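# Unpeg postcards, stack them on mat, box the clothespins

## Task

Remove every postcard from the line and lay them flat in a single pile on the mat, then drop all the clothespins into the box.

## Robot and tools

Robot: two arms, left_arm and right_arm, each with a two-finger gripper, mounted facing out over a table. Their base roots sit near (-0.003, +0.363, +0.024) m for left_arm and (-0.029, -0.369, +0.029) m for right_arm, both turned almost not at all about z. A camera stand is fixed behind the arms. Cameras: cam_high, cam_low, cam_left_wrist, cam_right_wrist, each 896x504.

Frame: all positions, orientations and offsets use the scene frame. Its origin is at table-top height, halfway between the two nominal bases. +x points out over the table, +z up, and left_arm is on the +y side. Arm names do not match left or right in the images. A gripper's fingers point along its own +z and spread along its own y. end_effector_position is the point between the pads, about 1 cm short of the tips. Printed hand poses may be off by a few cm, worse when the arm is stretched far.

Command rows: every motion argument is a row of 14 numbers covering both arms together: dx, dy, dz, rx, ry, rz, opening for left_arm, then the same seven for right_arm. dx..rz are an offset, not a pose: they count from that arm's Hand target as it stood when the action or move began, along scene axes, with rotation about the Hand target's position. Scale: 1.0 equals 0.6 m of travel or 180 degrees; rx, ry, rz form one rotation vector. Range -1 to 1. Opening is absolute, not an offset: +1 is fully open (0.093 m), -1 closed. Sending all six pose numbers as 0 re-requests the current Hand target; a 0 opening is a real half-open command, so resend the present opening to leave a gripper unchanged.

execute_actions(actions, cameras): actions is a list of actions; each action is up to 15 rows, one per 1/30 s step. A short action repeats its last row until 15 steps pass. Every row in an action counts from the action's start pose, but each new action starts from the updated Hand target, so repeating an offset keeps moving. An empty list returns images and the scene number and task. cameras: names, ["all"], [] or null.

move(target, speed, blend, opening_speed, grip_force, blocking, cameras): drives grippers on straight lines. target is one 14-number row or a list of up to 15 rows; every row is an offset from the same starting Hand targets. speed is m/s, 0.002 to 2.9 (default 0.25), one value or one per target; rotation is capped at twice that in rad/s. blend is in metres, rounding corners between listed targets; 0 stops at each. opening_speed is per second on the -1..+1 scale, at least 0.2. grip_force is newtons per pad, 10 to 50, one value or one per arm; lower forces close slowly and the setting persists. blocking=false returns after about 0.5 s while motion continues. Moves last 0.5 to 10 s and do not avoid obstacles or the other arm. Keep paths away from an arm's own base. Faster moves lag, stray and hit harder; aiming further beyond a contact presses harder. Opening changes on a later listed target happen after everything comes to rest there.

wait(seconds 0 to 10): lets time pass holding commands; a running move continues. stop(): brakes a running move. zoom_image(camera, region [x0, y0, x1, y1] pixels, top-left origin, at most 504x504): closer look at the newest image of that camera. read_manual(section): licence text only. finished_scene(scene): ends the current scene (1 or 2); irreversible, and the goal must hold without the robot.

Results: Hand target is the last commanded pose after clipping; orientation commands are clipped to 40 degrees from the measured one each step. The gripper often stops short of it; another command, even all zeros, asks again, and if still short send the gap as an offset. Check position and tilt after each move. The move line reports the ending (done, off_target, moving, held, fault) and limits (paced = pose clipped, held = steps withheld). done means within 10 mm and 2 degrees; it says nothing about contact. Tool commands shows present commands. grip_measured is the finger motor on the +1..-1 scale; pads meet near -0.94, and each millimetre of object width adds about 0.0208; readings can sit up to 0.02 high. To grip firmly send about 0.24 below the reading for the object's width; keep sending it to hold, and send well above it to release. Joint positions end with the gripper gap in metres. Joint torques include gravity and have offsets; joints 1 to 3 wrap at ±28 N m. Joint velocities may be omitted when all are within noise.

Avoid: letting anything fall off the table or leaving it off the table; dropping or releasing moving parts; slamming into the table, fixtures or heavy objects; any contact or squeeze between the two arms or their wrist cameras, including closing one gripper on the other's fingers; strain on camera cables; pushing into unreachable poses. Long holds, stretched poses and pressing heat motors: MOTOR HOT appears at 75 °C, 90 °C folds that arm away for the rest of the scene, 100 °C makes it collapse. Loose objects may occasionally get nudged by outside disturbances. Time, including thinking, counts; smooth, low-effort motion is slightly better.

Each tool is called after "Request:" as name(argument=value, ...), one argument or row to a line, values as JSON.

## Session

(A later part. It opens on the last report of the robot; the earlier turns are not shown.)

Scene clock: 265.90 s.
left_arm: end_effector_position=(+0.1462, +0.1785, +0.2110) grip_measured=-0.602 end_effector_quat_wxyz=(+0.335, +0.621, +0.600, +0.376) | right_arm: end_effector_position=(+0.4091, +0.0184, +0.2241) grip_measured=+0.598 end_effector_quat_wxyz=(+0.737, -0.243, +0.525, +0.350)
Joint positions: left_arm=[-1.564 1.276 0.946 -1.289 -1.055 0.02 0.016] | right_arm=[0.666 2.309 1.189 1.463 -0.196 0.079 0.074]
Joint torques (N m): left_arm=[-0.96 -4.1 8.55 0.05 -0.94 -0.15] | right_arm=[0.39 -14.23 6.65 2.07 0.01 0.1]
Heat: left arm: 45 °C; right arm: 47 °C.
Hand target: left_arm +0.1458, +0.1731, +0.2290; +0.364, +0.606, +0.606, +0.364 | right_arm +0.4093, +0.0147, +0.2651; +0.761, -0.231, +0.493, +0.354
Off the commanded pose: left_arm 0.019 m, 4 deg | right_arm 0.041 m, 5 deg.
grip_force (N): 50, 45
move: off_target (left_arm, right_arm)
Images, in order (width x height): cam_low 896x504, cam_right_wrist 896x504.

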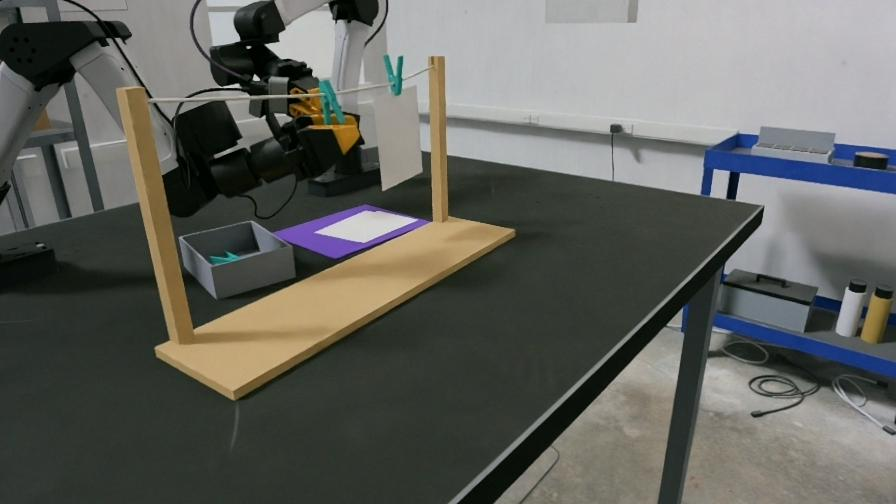

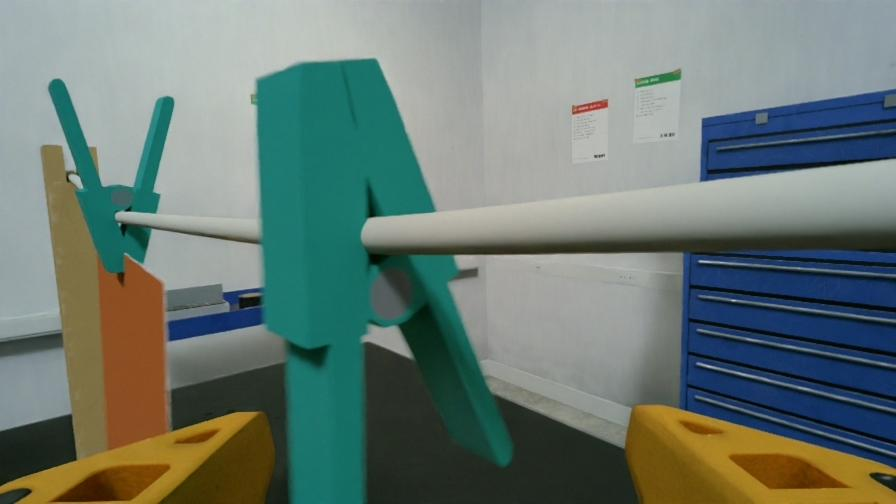

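Request:
move(
  target=[0,0,0,0,0,0,-0.6,0,0,0.016,0,0,0,0.6],
  speed=0.03,
)

Request:
move(
  target=[0,0,0,0,0,0,-0.6,0,0,0,0,0,0,-0.8],
  speed=0.06,
  opening_speed=0.8,
  cameras=["cam_right_wrist","cam_low"],
)

Request:
zoom_image(
  camera="cam_low",
  region=[260, 30, 420, 160],
)

Scene clock: 267.03 s.
left_arm: end_effector_position=(+0.1462, +0.1785, +0.2110) grip_measured=-0.602 end_effector_quat_wxyz=(+0.335, +0.621, +0.600, +0.376) | right_arm: end_effector_position=(+0.4073, +0.0170, +0.2388) grip_measured=+0.598 end_effector_quat_wxyz=(+0.744, -0.241, +0.515, +0.351)
Joint positions: left_arm=[-1.564 1.276 0.946 -1.289 -1.055 0.02 0.016] | right_arm=[0.666 2.283 1.189 1.463 -0.196 0.079 0.074]
Joint torques (N m): left_arm=[-0.98 -4.08 8.57 0.03 -0.95 -0.17] | right_arm=[0.39 -14.19 6.99 1.75 0.02 0.11]
Heat: left arm: 45 °C; right arm: 47 °C.
Hand target: left_arm +0.1458, +0.1731, +0.2290; +0.364, +0.606, +0.606, +0.364 | right_arm +0.4093, +0.0147, +0.2747; +0.761, -0.231, +0.493, +0.354
Off the commanded pose: left_arm 0.019 m, 4 deg | right_arm 0.036 m, 3 deg.
grip_force (N): 50, 45
move: off_target (left_arm, right_arm)

Scene clock: 270.20 s.
left_arm: end_effector_position=(+0.1462, +0.1785, +0.2110) grip_measured=-0.602 end_effector_quat_wxyz=(+0.335, +0.621, +0.600, +0.376) | right_arm: end_effector_position=(+0.4054, +0.0178, +0.2440) grip_measured=-0.795 end_effector_quat_wxyz=(+0.748, -0.243, +0.510, +0.350)
Joint positions: left_arm=[-1.564 1.276 0.946 -1.289 -1.055 0.02 0.016] | right_arm=[0.669 2.273 1.189 1.463 -0.196 0.07 0.007]
Joint torques (N m): left_arm=[-0.99 -4.15 8.61 0.05 -0.95 -0.16] | right_arm=[0.02 -13.49 7.08 1.73 0.01 0.1]
Heat: left arm: 45 °C; right arm: 47 °C.
Hand target: left_arm +0.1458, +0.1731, +0.2290; +0.364, +0.606, +0.606, +0.364 | right_arm +0.4093, +0.0147, +0.2747; +0.761, -0.231, +0.493, +0.354
Off the commanded pose: left_arm 0.019 m, 4 deg | right_arm 0.031 m, 3 deg.
grip_force (N): 50, 45
move: off_target (left_arm, right_arm)
Images, in order (width x height): cam_low 896x504, cam_right_wrist 896x504.

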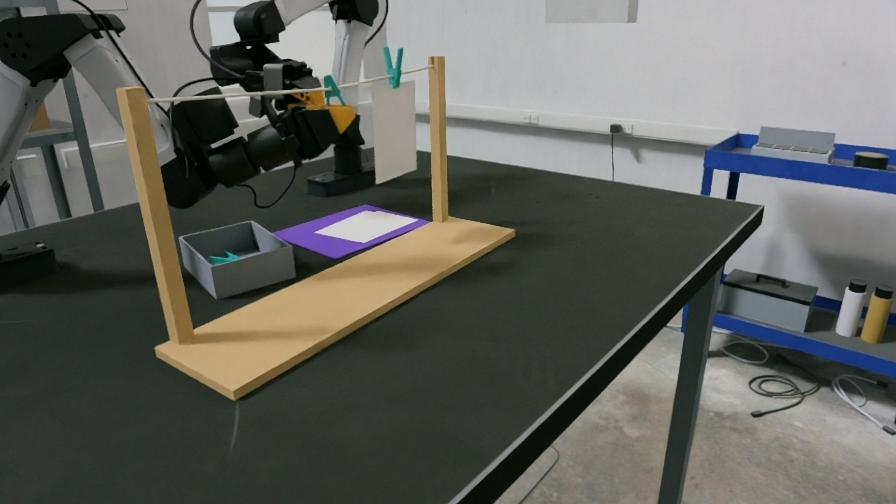

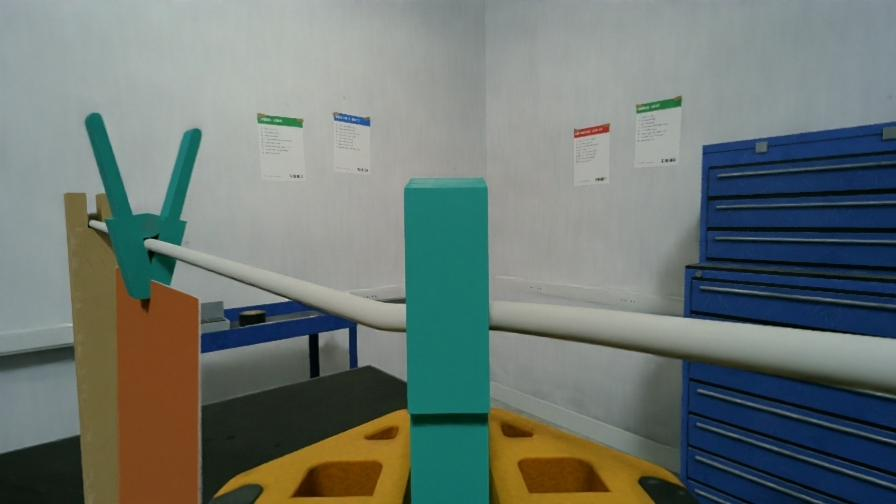

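Scaled by 3.150 from the camera's 896x504 image, which has a finer 1280x720 frame.

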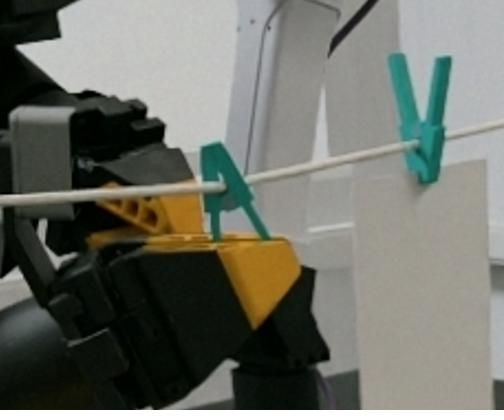

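Request:
move(
  target=[0,0,0,0,0,0,-0.6,0,0,-0.09,0,0,0,-0.9],
  speed=0.03,
  cameras=["cam_right_wrist","cam_low"],
)

Request:
zoom_image(
  camera="cam_low",
  region=[260, 30, 420, 160],
)

Scene clock: 272.83 s.
left_arm: end_effector_position=(+0.1462, +0.1785, +0.2110) grip_measured=-0.602 end_effector_quat_wxyz=(+0.335, +0.621, +0.600, +0.376) | right_arm: end_effector_position=(+0.4093, +0.0172, +0.2261) grip_measured=-0.864 end_effector_quat_wxyz=(+0.750, -0.238, +0.512, +0.346)
Joint positions: left_arm=[-1.564 1.276 0.946 -1.289 -1.055 0.02 0.016] | right_arm=[0.668 2.332 1.2 1.511 -0.184 0.07 0.004]
Joint torques (N m): left_arm=[-0.96 -4.1 8.62 0.05 -0.95 -0.15] | right_arm=[-0.08 -7.02 4.92 2.54 0 0.08]
Heat: left arm: 45 °C; right arm: 47 °C.
Hand target: left_arm +0.1458, +0.1731, +0.2290; +0.364, +0.606, +0.606, +0.364 | right_arm +0.4093, +0.0147, +0.2207; +0.761, -0.231, +0.493, +0.354
Off the commanded pose: left_arm 0.019 m, 4 deg | right_arm 0.006 m, 3 deg.
joint sent to its limit (right arm) — joint 4 (wrist pitch), upper limit. The joint targets are off in position, not in orientation.
grip_force (N): 50, 45
move: off_target (left_arm, right_arm)
Images, in order (width x height): cam_low 896x504, cam_right_wrist 896x504.

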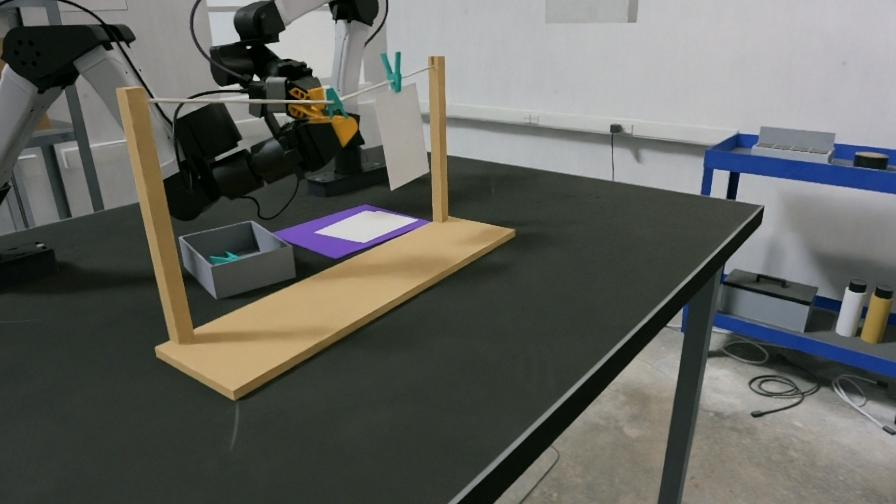

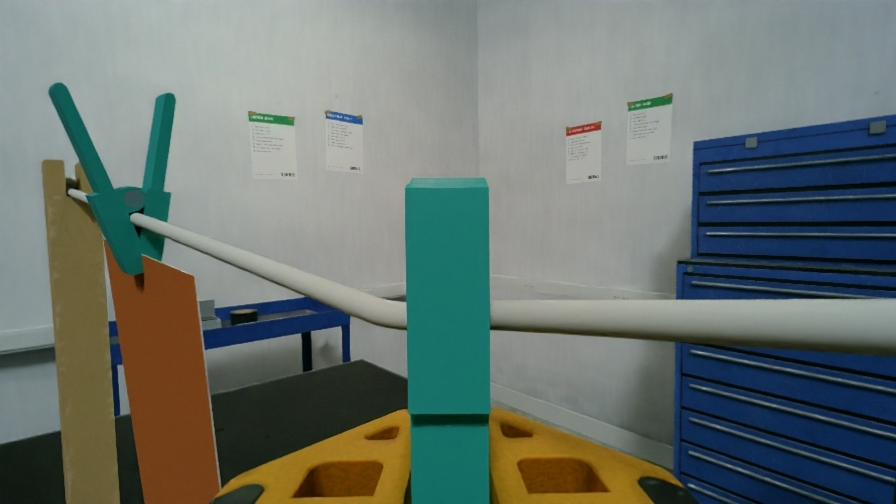

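Scaled by 3.150 from the camera's 896x504 image, which has a finer 1280x720 frame.

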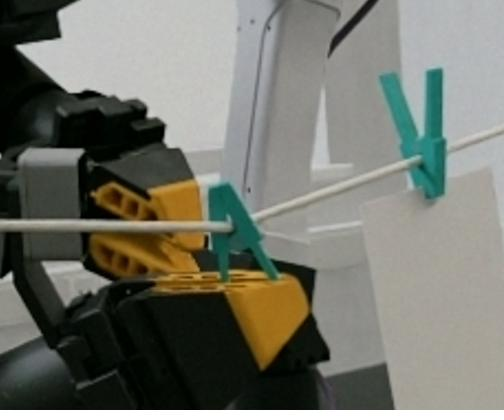

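Request:
move(
  target=[0,0,0,0,0,0,-0.6,0,0,-0.08,-0.06,0.05,0,-0.9],
  speed=0.03,
  cameras=["cam_right_wrist","cam_low"],
)

Request:
zoom_image(
  camera="cam_low",
  region=[260, 30, 420, 160],
)

Scene clock: 277.47 s.
left_arm: end_effector_position=(+0.1462, +0.1785, +0.2110) grip_measured=-0.602 end_effector_quat_wxyz=(+0.335, +0.621, +0.600, +0.376) | right_arm: end_effector_position=(+0.3970, +0.0153, +0.2195) grip_measured=-0.864 end_effector_quat_wxyz=(+0.741, -0.258, +0.518, +0.339)
Joint positions: left_arm=[-1.564 1.276 0.946 -1.289 -1.055 0.02 0.016] | right_arm=[0.672 2.296 1.134 1.506 -0.206 0.04 0.004]
Joint torques (N m): left_arm=[-0.95 -4.11 8.58 0.05 -0.94 -0.15] | right_arm=[-0.54 -8.64 1.21 0.85 -0.1 -0.03]
Heat: left arm: 45 °C; right arm: 47 °C.
Hand target: left_arm +0.1458, +0.1731, +0.2290; +0.364, +0.606, +0.606, +0.364 | right_arm +0.4093, +0.0147, +0.1727; +0.695, -0.273, +0.582, +0.323
Off the commanded pose: left_arm 0.019 m, 4 deg | right_arm 0.048 m, 9 deg.
grip_force (N): 50, 45
move: off_target (left_arm, right_arm)
Images, in order (width x height): cam_low 896x504, cam_right_wrist 896x504.

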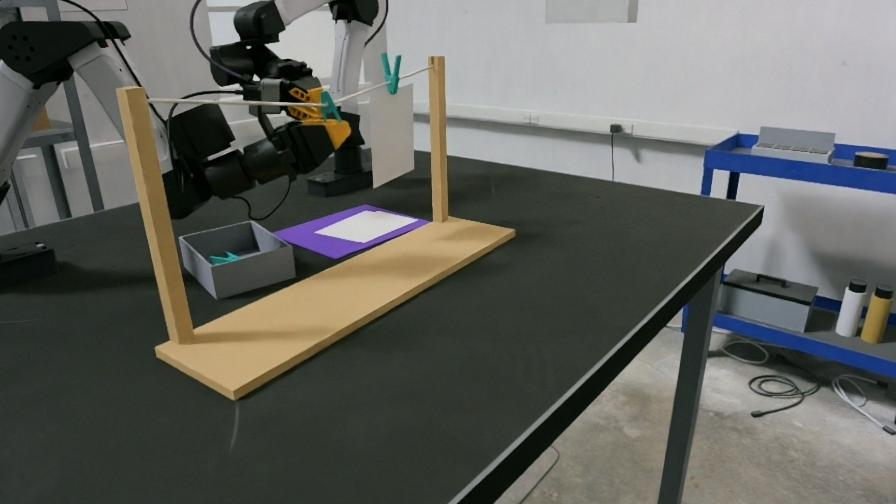

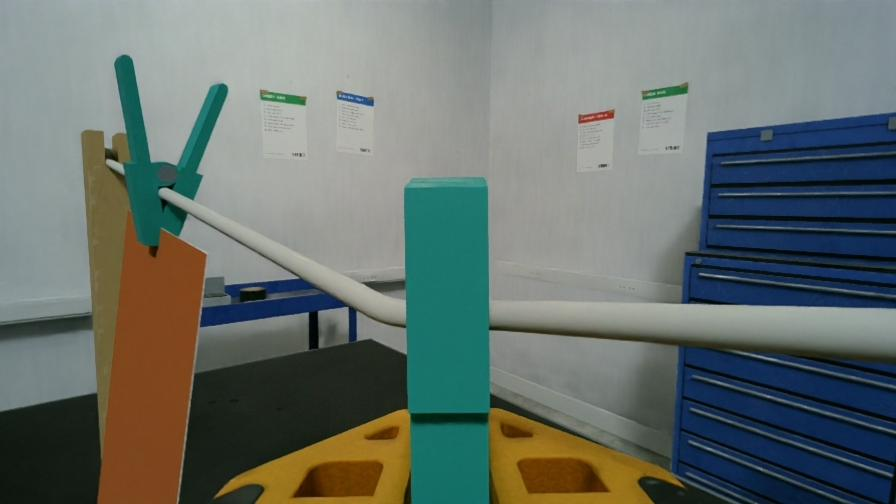

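Scaled by 3.150 from the camera's 896x504 image, which has a finer 1280x720 frame.

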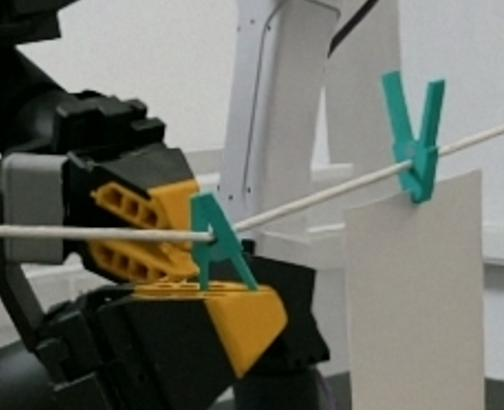

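Request:
move(
  target=[0,0,0,0,0,0,-0.6,-0.01,0,0.125,0,0,0,-0.9],
  speed=0.04,
  cameras=["cam_right_wrist","cam_low"],
)

Request:
zoom_image(
  camera="cam_low",
  region=[260, 30, 420, 160],
)

Scene clock: 280.50 s.
left_arm: end_effector_position=(+0.1462, +0.1785, +0.2110) grip_measured=-0.602 end_effector_quat_wxyz=(+0.335, +0.621, +0.600, +0.376) | right_arm: end_effector_position=(+0.4012, +0.0125, +0.2307) grip_measured=-0.865 end_effector_quat_wxyz=(+0.695, -0.268, +0.582, +0.325)
Joint positions: left_arm=[-1.564 1.276 0.946 -1.289 -1.055 0.02 0.016] | right_arm=[0.666 2.132 1.105 1.21 -0.198 0.043 0.004]
Joint torques (N m): left_arm=[-0.96 -4.12 8.58 0.05 -0.95 -0.17] | right_arm=[-0.01 -12.53 7.13 1.47 0.01 -0.09]
Heat: left arm: 45 °C; right arm: 47 °C.
Hand target: left_arm +0.1458, +0.1731, +0.2290; +0.364, +0.606, +0.606, +0.364 | right_arm +0.4033, +0.0147, +0.2477; +0.695, -0.273, +0.582, +0.323
Off the commanded pose: left_arm 0.019 m, 4 deg | right_arm 0.017 m, 1 deg.
grip_force (N): 50, 45
move: off_target (left_arm, right_arm)
Images, in order (width x height): cam_low 896x504, cam_right_wrist 896x504.

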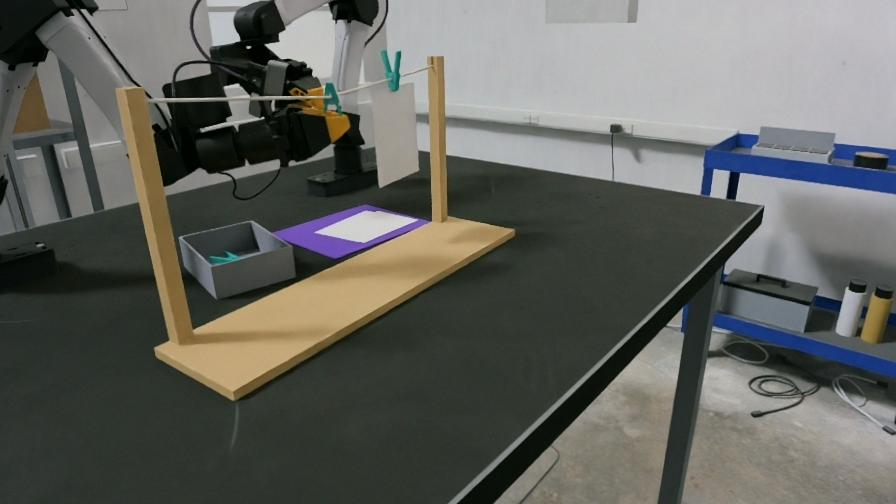

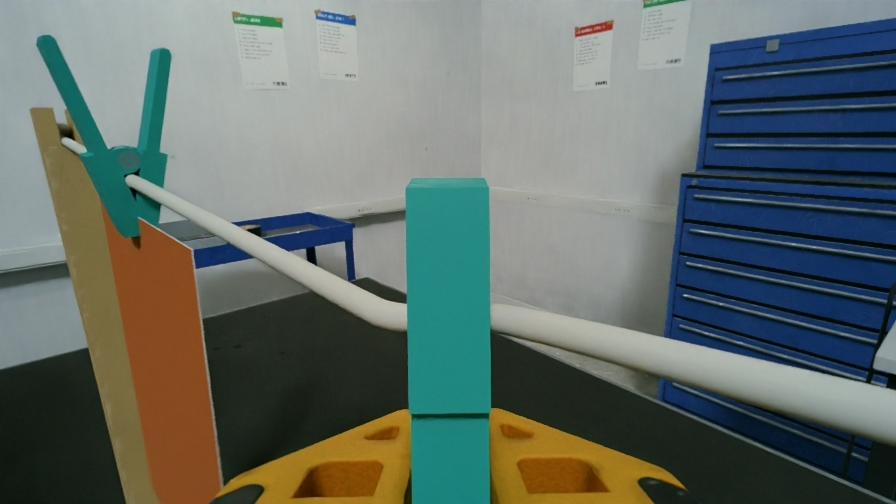

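Scaled by 3.150 from the camera's 896x504 image, which has a finer 1280x720 frame.

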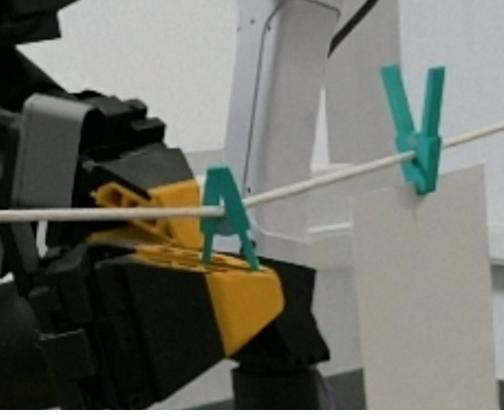

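Request:
move(
  target=[0,0,0,0,0,0,-0.6,0,0,0,0,0,0,0.0],
  speed=0.06,
  opening_speed=0.4,
)

Request:
move(
  target=[0,0,0,0,0,0,-0.6,-0.11,-0.13,-0.03,0,0,0,0.0],
  speed=0.1,
  cameras=["cam_right_wrist","cam_low","cam_left_wrist"],
)

Request:
zoom_image(
  camera="cam_low",
  region=[260, 30, 420, 160],
)

Scene clock: 283.47 s.
left_arm: end_effector_position=(+0.1462, +0.1785, +0.2110) grip_measured=-0.602 end_effector_quat_wxyz=(+0.335, +0.621, +0.600, +0.376) | right_arm: end_effector_position=(+0.3988, +0.0166, +0.2230) grip_measured=-0.002 end_effector_quat_wxyz=(+0.681, -0.274, +0.593, +0.331)
Joint positions: left_arm=[-1.564 1.276 0.946 -1.289 -1.055 0.02 0.016] | right_arm=[0.671 2.132 1.105 1.178 -0.21 0.05 0.045]
Joint torques (N m): left_arm=[-0.96 -4.12 8.61 0.04 -0.94 -0.16] | right_arm=[0.02 -12.64 7.1 1.77 0 -0.08]
Heat: left arm: 45 °C; right arm: 47 °C.
Hand target: left_arm +0.1458, +0.1731, +0.2290; +0.364, +0.606, +0.606, +0.364 | right_arm +0.4033, +0.0147, +0.2477; +0.695, -0.273, +0.582, +0.323
Off the commanded pose: left_arm 0.019 m, 4 deg | right_arm 0.025 m, 2 deg.
grip_force (N): 50, 45
move: off_target (left_arm, right_arm)

Scene clock: 285.33 s.
left_arm: end_effector_position=(+0.1462, +0.1785, +0.2110) grip_measured=-0.602 end_effector_quat_wxyz=(+0.335, +0.621, +0.600, +0.376) | right_arm: end_effector_position=(+0.3438, -0.0614, +0.1953) grip_measured=-0.002 end_effector_quat_wxyz=(+0.660, -0.274, +0.625, +0.315)
Joint positions: left_arm=[-1.564 1.276 0.946 -1.289 -1.055 0.02 0.016] | right_arm=[0.6 1.916 0.672 1.316 -0.255 0.05 0.045]
Joint torques (N m): left_arm=[-1.02 -4.1 8.57 0.04 -0.94 -0.16] | right_arm=[-0.21 -10.21 3.56 2.9 -0.19 0]
Heat: left arm: 45 °C; right arm: 47 °C.
Hand target: left_arm +0.1458, +0.1731, +0.2290; +0.364, +0.606, +0.606, +0.364 | right_arm +0.3373, -0.0633, +0.2297; +0.695, -0.273, +0.582, +0.323
Off the commanded pose: left_arm 0.019 m, 4 deg | right_arm 0.035 m, 6 deg.
grip_force (N): 50, 45
move: off_target (left_arm, right_arm)
Images, in order (width x height): cam_low 896x504, cam_left_wrist 896x504, cam_right_wrist 896x504.

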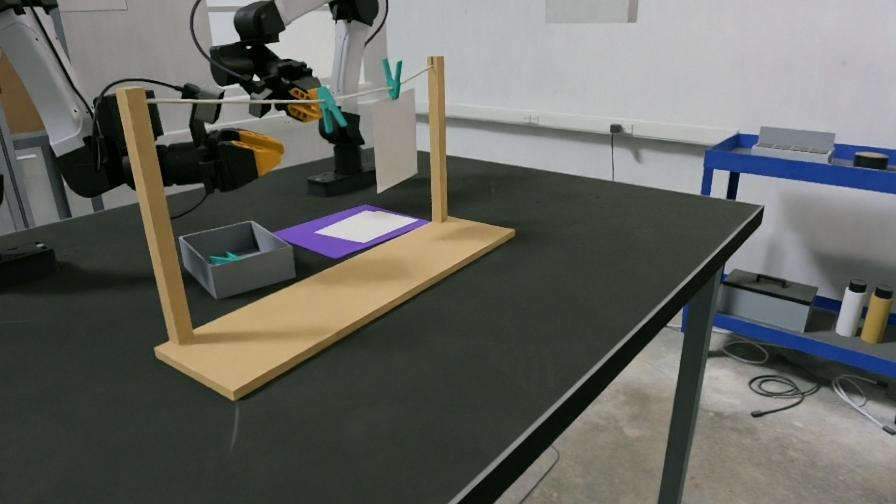

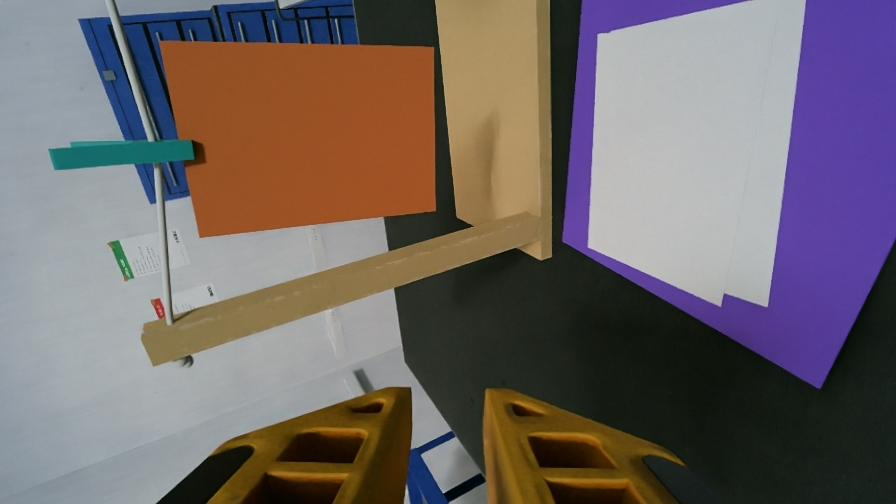

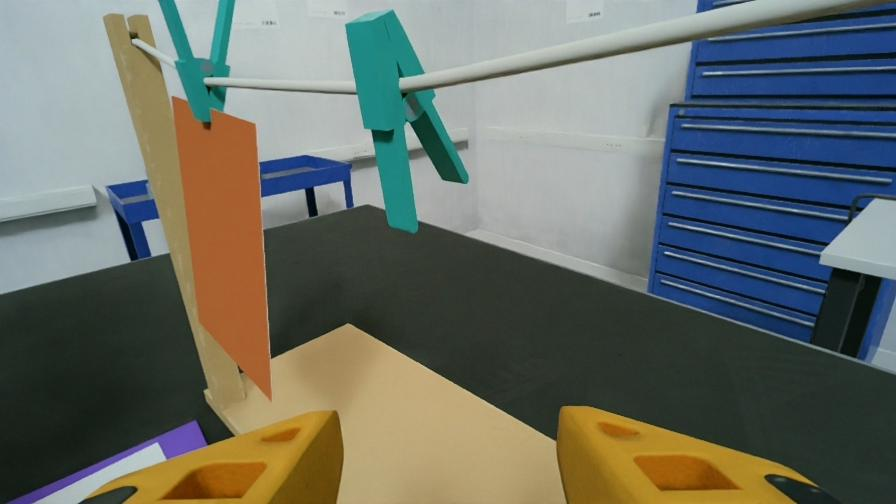

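Scaled by 3.150 from the camera's 896x504 image, which has a finer 1280x720 frame.

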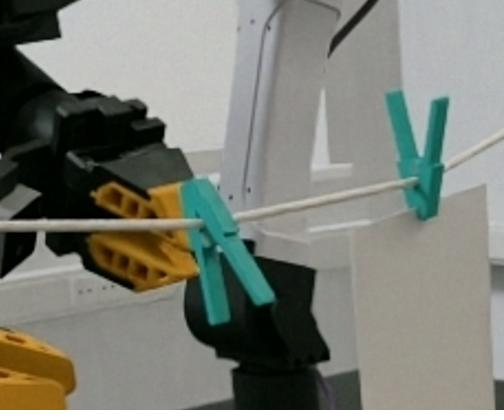

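Request:
move(
  target=[
    [0,0,0,0,0,0,-0.6,-0.08,0,0.02,0,0,0,0.0],
    [0,0,0,0,0,0,-0.6,-0.079,0.1,0.067,-0.487,-0.177,-0.26,1.0],
  ],
  speed=[0.15,0.4],
  cameras=["cam_right_wrist","cam_low"],
)

Request:
zoom_image(
  camera="cam_low",
  region=[260, 30, 420, 160],
)

Scene clock: 292.13 s.
left_arm: end_effector_position=(+0.1462, +0.1785, +0.2110) grip_measured=-0.602 end_effector_quat_wxyz=(+0.335, +0.621, +0.600, +0.376) | right_arm: end_effector_position=(+0.2893, -0.0049, +0.2489) grip_measured=+1.000 end_effector_quat_wxyz=(-0.475, +0.534, -0.486, +0.503)
Joint positions: left_arm=[-1.564 1.276 0.946 -1.289 -1.055 0.02 0.016] | right_arm=[1.175 1.882 1.101 0.673 1.157 -1.547 0.093]
Joint torques (N m): left_arm=[-0.95 -4.11 8.55 0.06 -0.94 -0.16] | right_arm=[0.58 -8.25 7.88 2.46 0.25 -0.07]
Heat: left arm: 45 °C; right arm: 47 °C.
Hand target: left_arm +0.1458, +0.1731, +0.2290; +0.364, +0.606, +0.606, +0.364 | right_arm +0.2899, -0.0033, +0.2699; -0.500, +0.500, -0.500, +0.500
Off the commanded pose: left_arm 0.019 m, 4 deg | right_arm 0.021 m, 5 deg.
grip_force (N): 50, 45
move: off_target (left_arm, right_arm); target 2's new opening was sent with right_arm's hand 0.020 m and 5 deg from that target
Images, in order (width x height): cam_low 896x504, cam_right_wrist 896x504.

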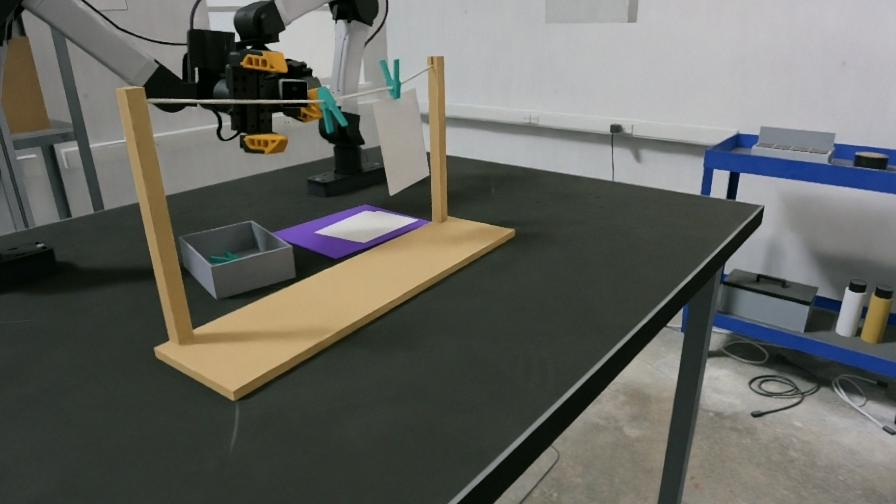

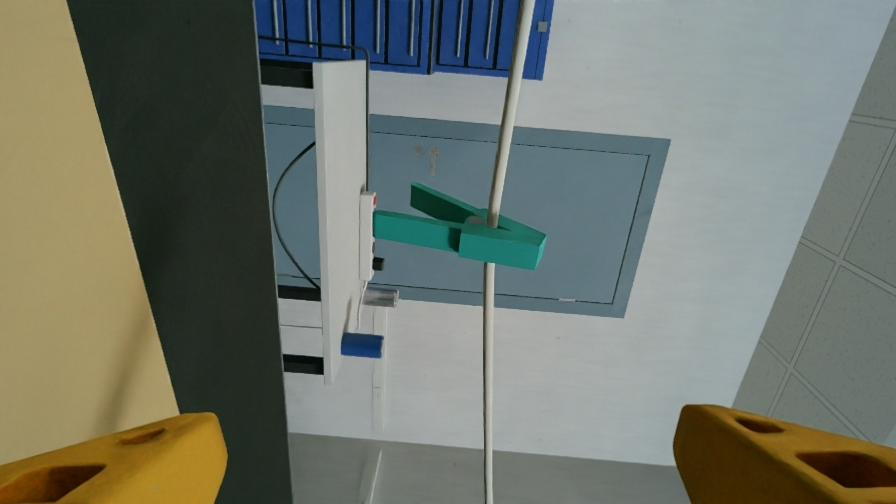

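Scaled by 3.150 from the camera's 896x504 image, which has a finer 1280x720 frame.

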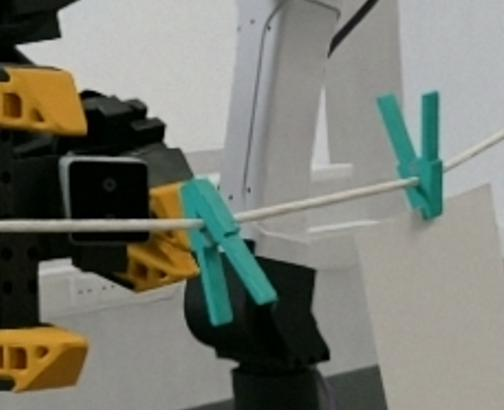

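Request:
move(
  target=[
    [0,0,0,0,0,0,-0.6,0.02,0.01,-0.03,0,0,0,1],
    [0,0,0,0,0,0,-0.6,0.152,0.012,-0.03,0,0,0,1],
  ],
  speed=0.1,
  blend=[0.005,0],
  cameras=["cam_right_wrist","cam_low"],
)

Request:
zoom_image(
  camera="cam_low",
  region=[260, 30, 420, 160],
)

Scene clock: 294.40 s.
left_arm: end_effector_position=(+0.1462, +0.1785, +0.2110) grip_measured=-0.602 end_effector_quat_wxyz=(+0.335, +0.621, +0.600, +0.376) | right_arm: end_effector_position=(+0.3785, -0.0055, +0.2316) grip_measured=+1.000 end_effector_quat_wxyz=(+0.476, -0.515, +0.502, -0.507)
Joint positions: left_arm=[-1.564 1.276 0.946 -1.289 -1.055 0.02 0.016] | right_arm=[0.991 2.079 1.29 0.725 1.011 -1.562 0.093]
Joint torques (N m): left_arm=[-0.99 -4.07 8.62 0.05 -0.95 -0.16] | right_arm=[0.25 -9.76 9.21 2.08 -0.18 -0.06]
Heat: left arm: 45 °C; right arm: 46 °C.
Hand target: left_arm +0.1458, +0.1731, +0.2290; +0.364, +0.606, +0.606, +0.364 | right_arm +0.3811, +0.0039, +0.2519; +0.500, -0.500, +0.500, -0.500
Off the commanded pose: left_arm 0.019 m, 4 deg | right_arm 0.023 m, 3 deg.
grip_force (N): 50, 45
move: off_target (left_arm, right_arm)
Images, in order (width x height): cam_low 896x504, cam_right_wrist 896x504.

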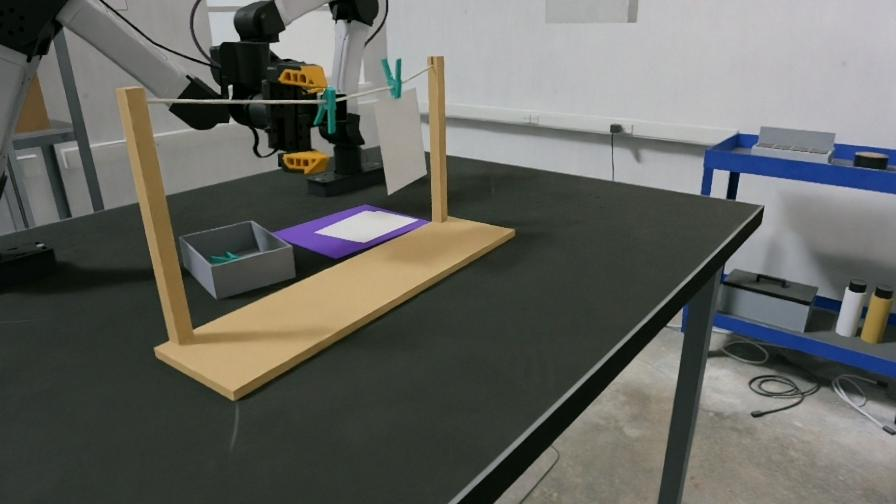

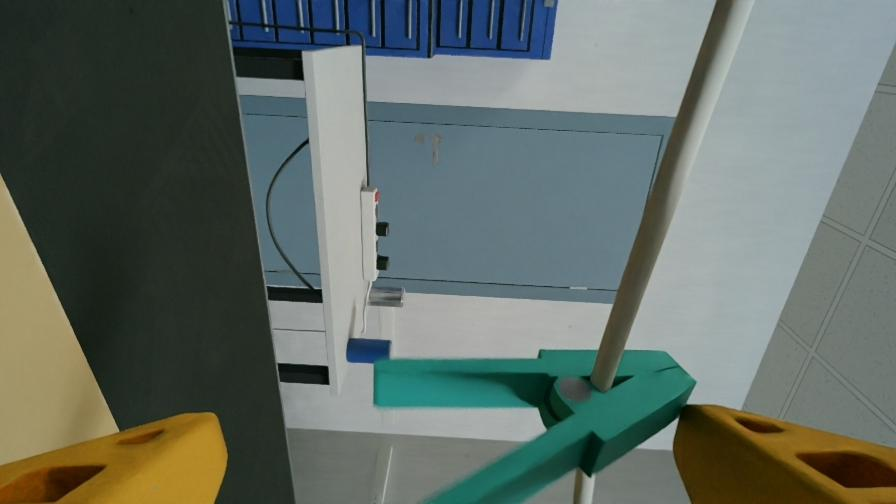

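Scaled by 3.150 from the camera's 896x504 image, which has a finer 1280x720 frame.

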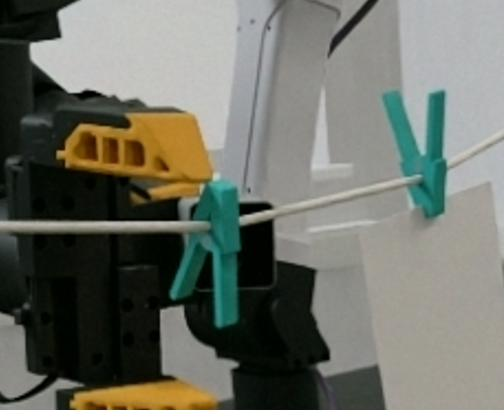

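Request:
move(
  target=[
    [0,0,0,0,0,0,-0.6,0.0,0.02,0,0,0,0,1],
    [0,0,0,0,0,0,-0.6,0.0,0.02,0.06,0,0,0,1],
  ],
  speed=0.05,
  cameras=["cam_right_wrist","cam_low"],
)

Request:
zoom_image(
  camera="cam_low",
  region=[260, 30, 420, 160],
)

Scene clock: 296.90 s.
left_arm: end_effector_position=(+0.1462, +0.1785, +0.2110) grip_measured=-0.602 end_effector_quat_wxyz=(+0.335, +0.621, +0.600, +0.376) | right_arm: end_effector_position=(+0.3833, +0.0144, +0.2501) grip_measured=+1.000 end_effector_quat_wxyz=(+0.481, -0.517, +0.498, -0.504)
Joint positions: left_arm=[-1.564 1.276 0.946 -1.289 -1.055 0.02 0.016] | right_arm=[1.004 2.105 1.41 0.639 1.009 -1.567 0.093]
Joint torques (N m): left_arm=[-1.03 -4.11 8.59 0.05 -0.95 -0.16] | right_arm=[0.55 -14.11 9.47 1.59 -0.03 -0.04]
Heat: left arm: 45 °C; right arm: 47 °C.
Hand target: left_arm +0.1458, +0.1731, +0.2290; +0.364, +0.606, +0.606, +0.364 | right_arm +0.3811, +0.0159, +0.2879; +0.500, -0.500, +0.500, -0.500
Off the commanded pose: left_arm 0.019 m, 4 deg | right_arm 0.038 m, 3 deg.
grip_force (N): 50, 45
move: off_target (left_arm, right_arm)
Images, in order (width x height): cam_low 896x504, cam_right_wrist 896x504.

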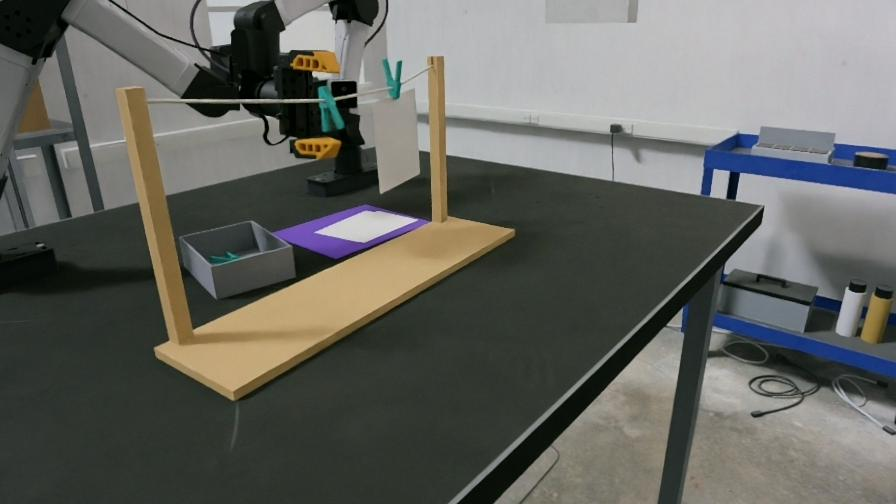

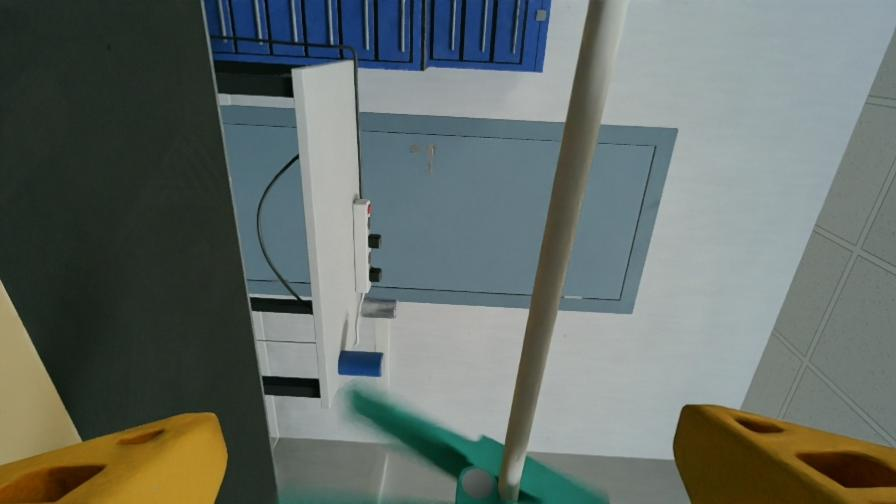

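Scaled by 3.150 from the camera's 896x504 image, which has a finer 1280x720 frame.

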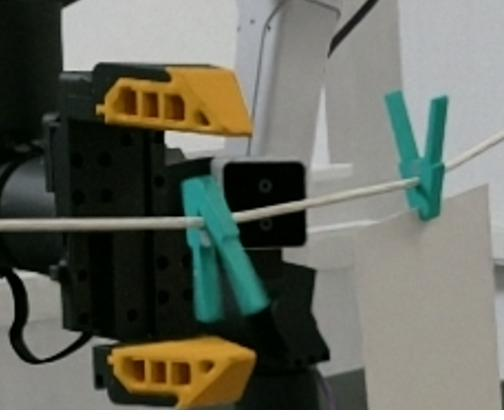

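Request:
move(
  target=[
    [0,0,0,0,0,0,-0.6,-0.1,-0.01,0,0,0,0,1],
    [0,0,0,0,0,0,-0.6,-0.1,-0.012,-0.087,0,0,0,1],
  ],
  speed=0.12,
)

Request:
move(
  target=[0,0,0,0,0,0,-0.6,0.11,0,0,0,0,0,1],
  speed=0.06,
  cameras=["cam_right_wrist","cam_low"],
)

Request:
zoom_image(
  camera="cam_low",
  region=[260, 30, 420, 160],
)

Scene clock: 299.93 s.
left_arm: end_effector_position=(+0.1462, +0.1785, +0.2110) grip_measured=-0.602 end_effector_quat_wxyz=(+0.335, +0.621, +0.600, +0.376) | right_arm: end_effector_position=(+0.3210, +0.0132, +0.2245) grip_measured=+1.000 end_effector_quat_wxyz=(-0.480, +0.531, -0.486, +0.501)
Joint positions: left_arm=[-1.564 1.276 0.946 -1.289 -1.055 0.02 0.016] | right_arm=[1.122 2.033 1.192 0.76 1.1 -1.565 0.093]
Joint torques (N m): left_arm=[-1.01 -4.08 8.54 0.05 -0.96 -0.15] | right_arm=[-0.02 -9.59 4.83 2.51 0.23 0.07]
Heat: left arm: 46 °C; right arm: 47 °C.
Hand target: left_arm +0.1458, +0.1731, +0.2290; +0.364, +0.606, +0.606, +0.364 | right_arm +0.3211, +0.0087, +0.2357; -0.500, +0.500, -0.500, +0.500
Off the commanded pose: left_arm 0.019 m, 4 deg | right_arm 0.012 m, 5 deg.
grip_force (N): 50, 45
move: off_target (left_arm, right_arm)

Scene clock: 302.10 s.
left_arm: end_effector_position=(+0.1445, +0.1772, +0.2110) grip_measured=-0.602 end_effector_quat_wxyz=(+0.337, +0.624, +0.597, +0.374) | right_arm: end_effector_position=(+0.3829, +0.0009, +0.2142) grip_measured=+1.000 end_effector_quat_wxyz=(-0.476, +0.517, -0.500, +0.506)
Joint positions: left_arm=[-1.573 1.276 0.946 -1.289 -1.055 0.02 0.016] | right_arm=[0.99 2.137 1.304 0.77 1.005 -1.565 0.093]
Joint torques (N m): left_arm=[-0.99 -4.1 8.59 0.05 -0.95 -0.16] | right_arm=[0.65 -10.4 9.1 2.07 -0.18 -0.02]
Heat: left arm: 46 °C; right arm: 47 °C.
Hand target: left_arm +0.1458, +0.1731, +0.2290; +0.364, +0.606, +0.606, +0.364 | right_arm +0.3871, +0.0087, +0.2357; -0.500, +0.500, -0.500, +0.500
Off the commanded pose: left_arm 0.019 m, 4 deg | right_arm 0.023 m, 3 deg.
grip_force (N): 50, 45
move: off_target (left_arm, right_arm)
Images, in order (width x height): cam_low 896x504, cam_right_wrist 896x504.

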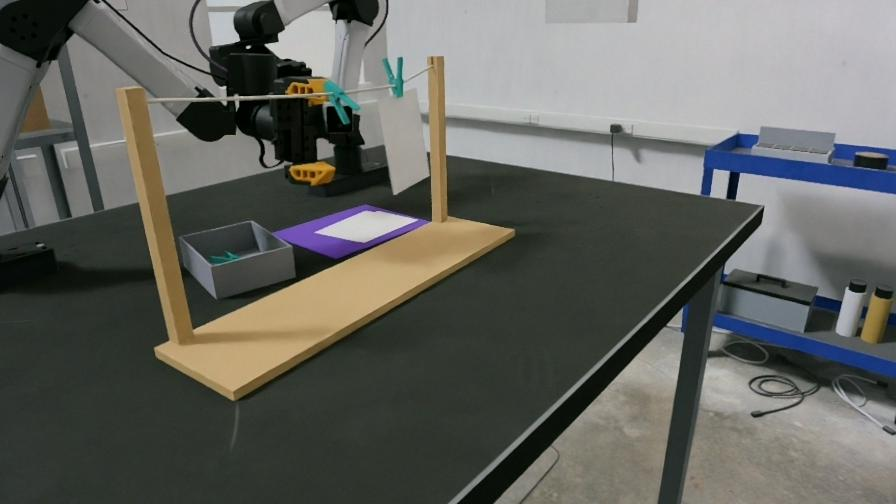

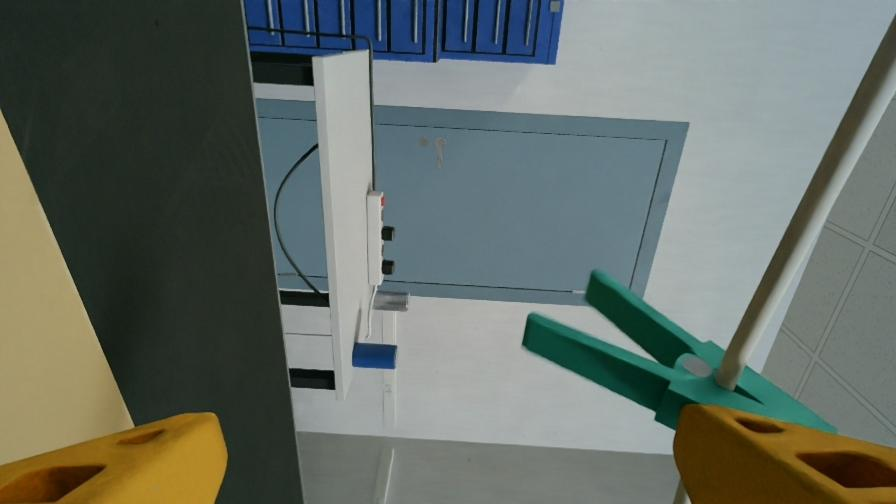

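Scaled by 3.150 from the camera's 896x504 image, which has a finer 1280x720 frame.

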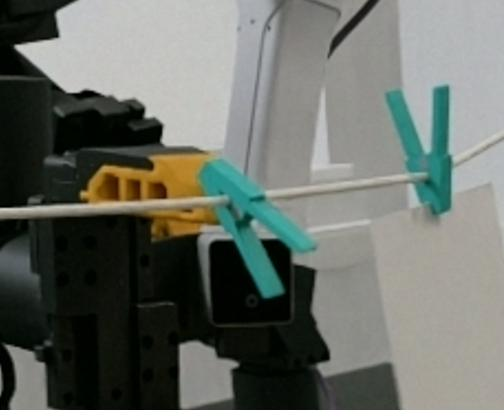

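Request:
move(
  target=[
    [0,0,0,0,0,0,-0.6,-0.08,0,0,0,0,0,1],
    [0,0,0,0,0,0,-0.6,-0.08,0.008,0.035,0,0,0,1],
    [0,0,0,0,0,0,-0.6,0.01,0.008,0.03,0,0,0,1],
  ],
  speed=0.08,
  cameras=["cam_right_wrist","cam_low"],
)

Request:
zoom_image(
  camera="cam_low",
  region=[260, 30, 420, 160],
)

Scene clock: 305.60 s.
left_arm: end_effector_position=(+0.1440, +0.1767, +0.2110) grip_measured=-0.602 end_effector_quat_wxyz=(+0.337, +0.625, +0.596, +0.374) | right_arm: end_effector_position=(+0.3917, +0.0047, +0.2392) grip_measured=+1.000 end_effector_quat_wxyz=(+0.492, -0.500, +0.505, -0.504)
Joint positions: left_arm=[-1.576 1.276 0.946 -1.289 -1.055 0.02 0.016] | right_arm=[0.979 2.129 1.371 0.742 0.999 -1.565 0.093]
Joint torques (N m): left_arm=[-0.87 -4.12 8.62 0.05 -0.95 -0.15] | right_arm=[0.14 -10.45 9.33 1.59 -0.18 -0.04]
Heat: left arm: 46 °C; right arm: 47 °C.
Hand target: left_arm +0.1458, +0.1731, +0.2290; +0.364, +0.606, +0.606, +0.364 | right_arm +0.3931, +0.0135, +0.2537; +0.500, -0.500, +0.500, -0.500
Off the commanded pose: left_arm 0.018 m, 4 deg | right_arm 0.017 m, 1 deg.
grip_force (N): 50, 45
move: off_target (left_arm, right_arm)
Images, in order (width x height): cam_low 896x504, cam_right_wrist 896x504.

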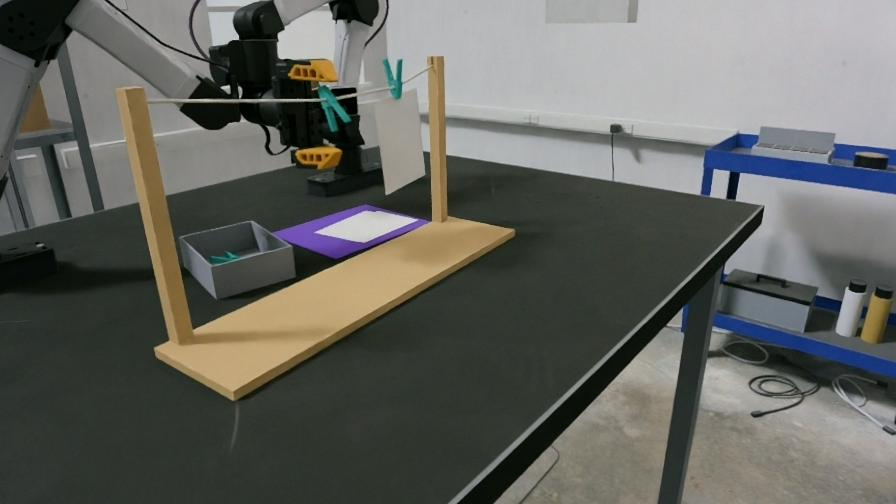

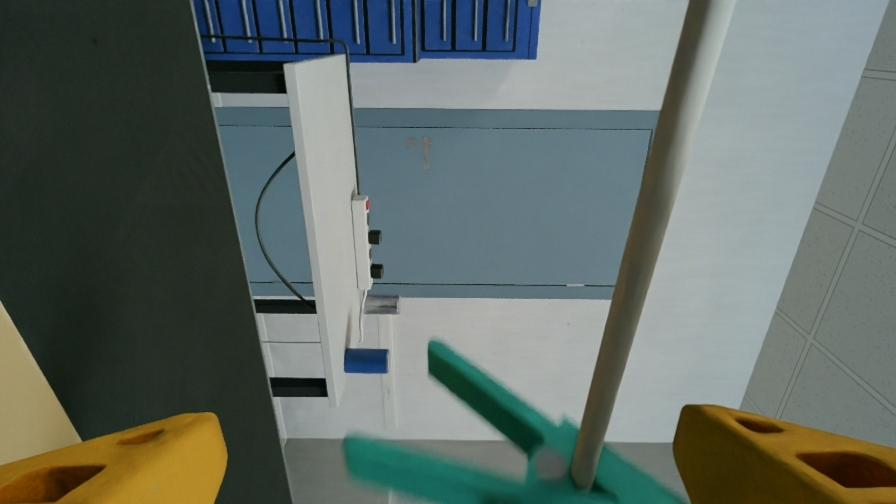

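Scaled by 3.150 from the camera's 896x504 image, which has a finer 1280x720 frame.

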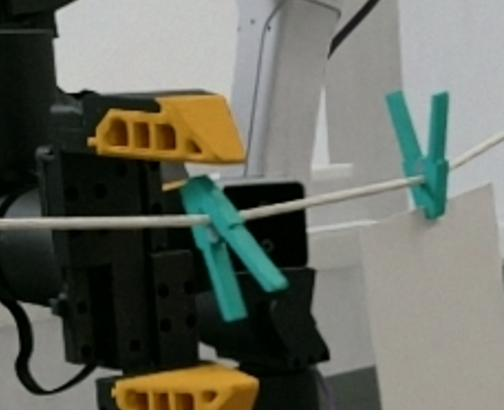

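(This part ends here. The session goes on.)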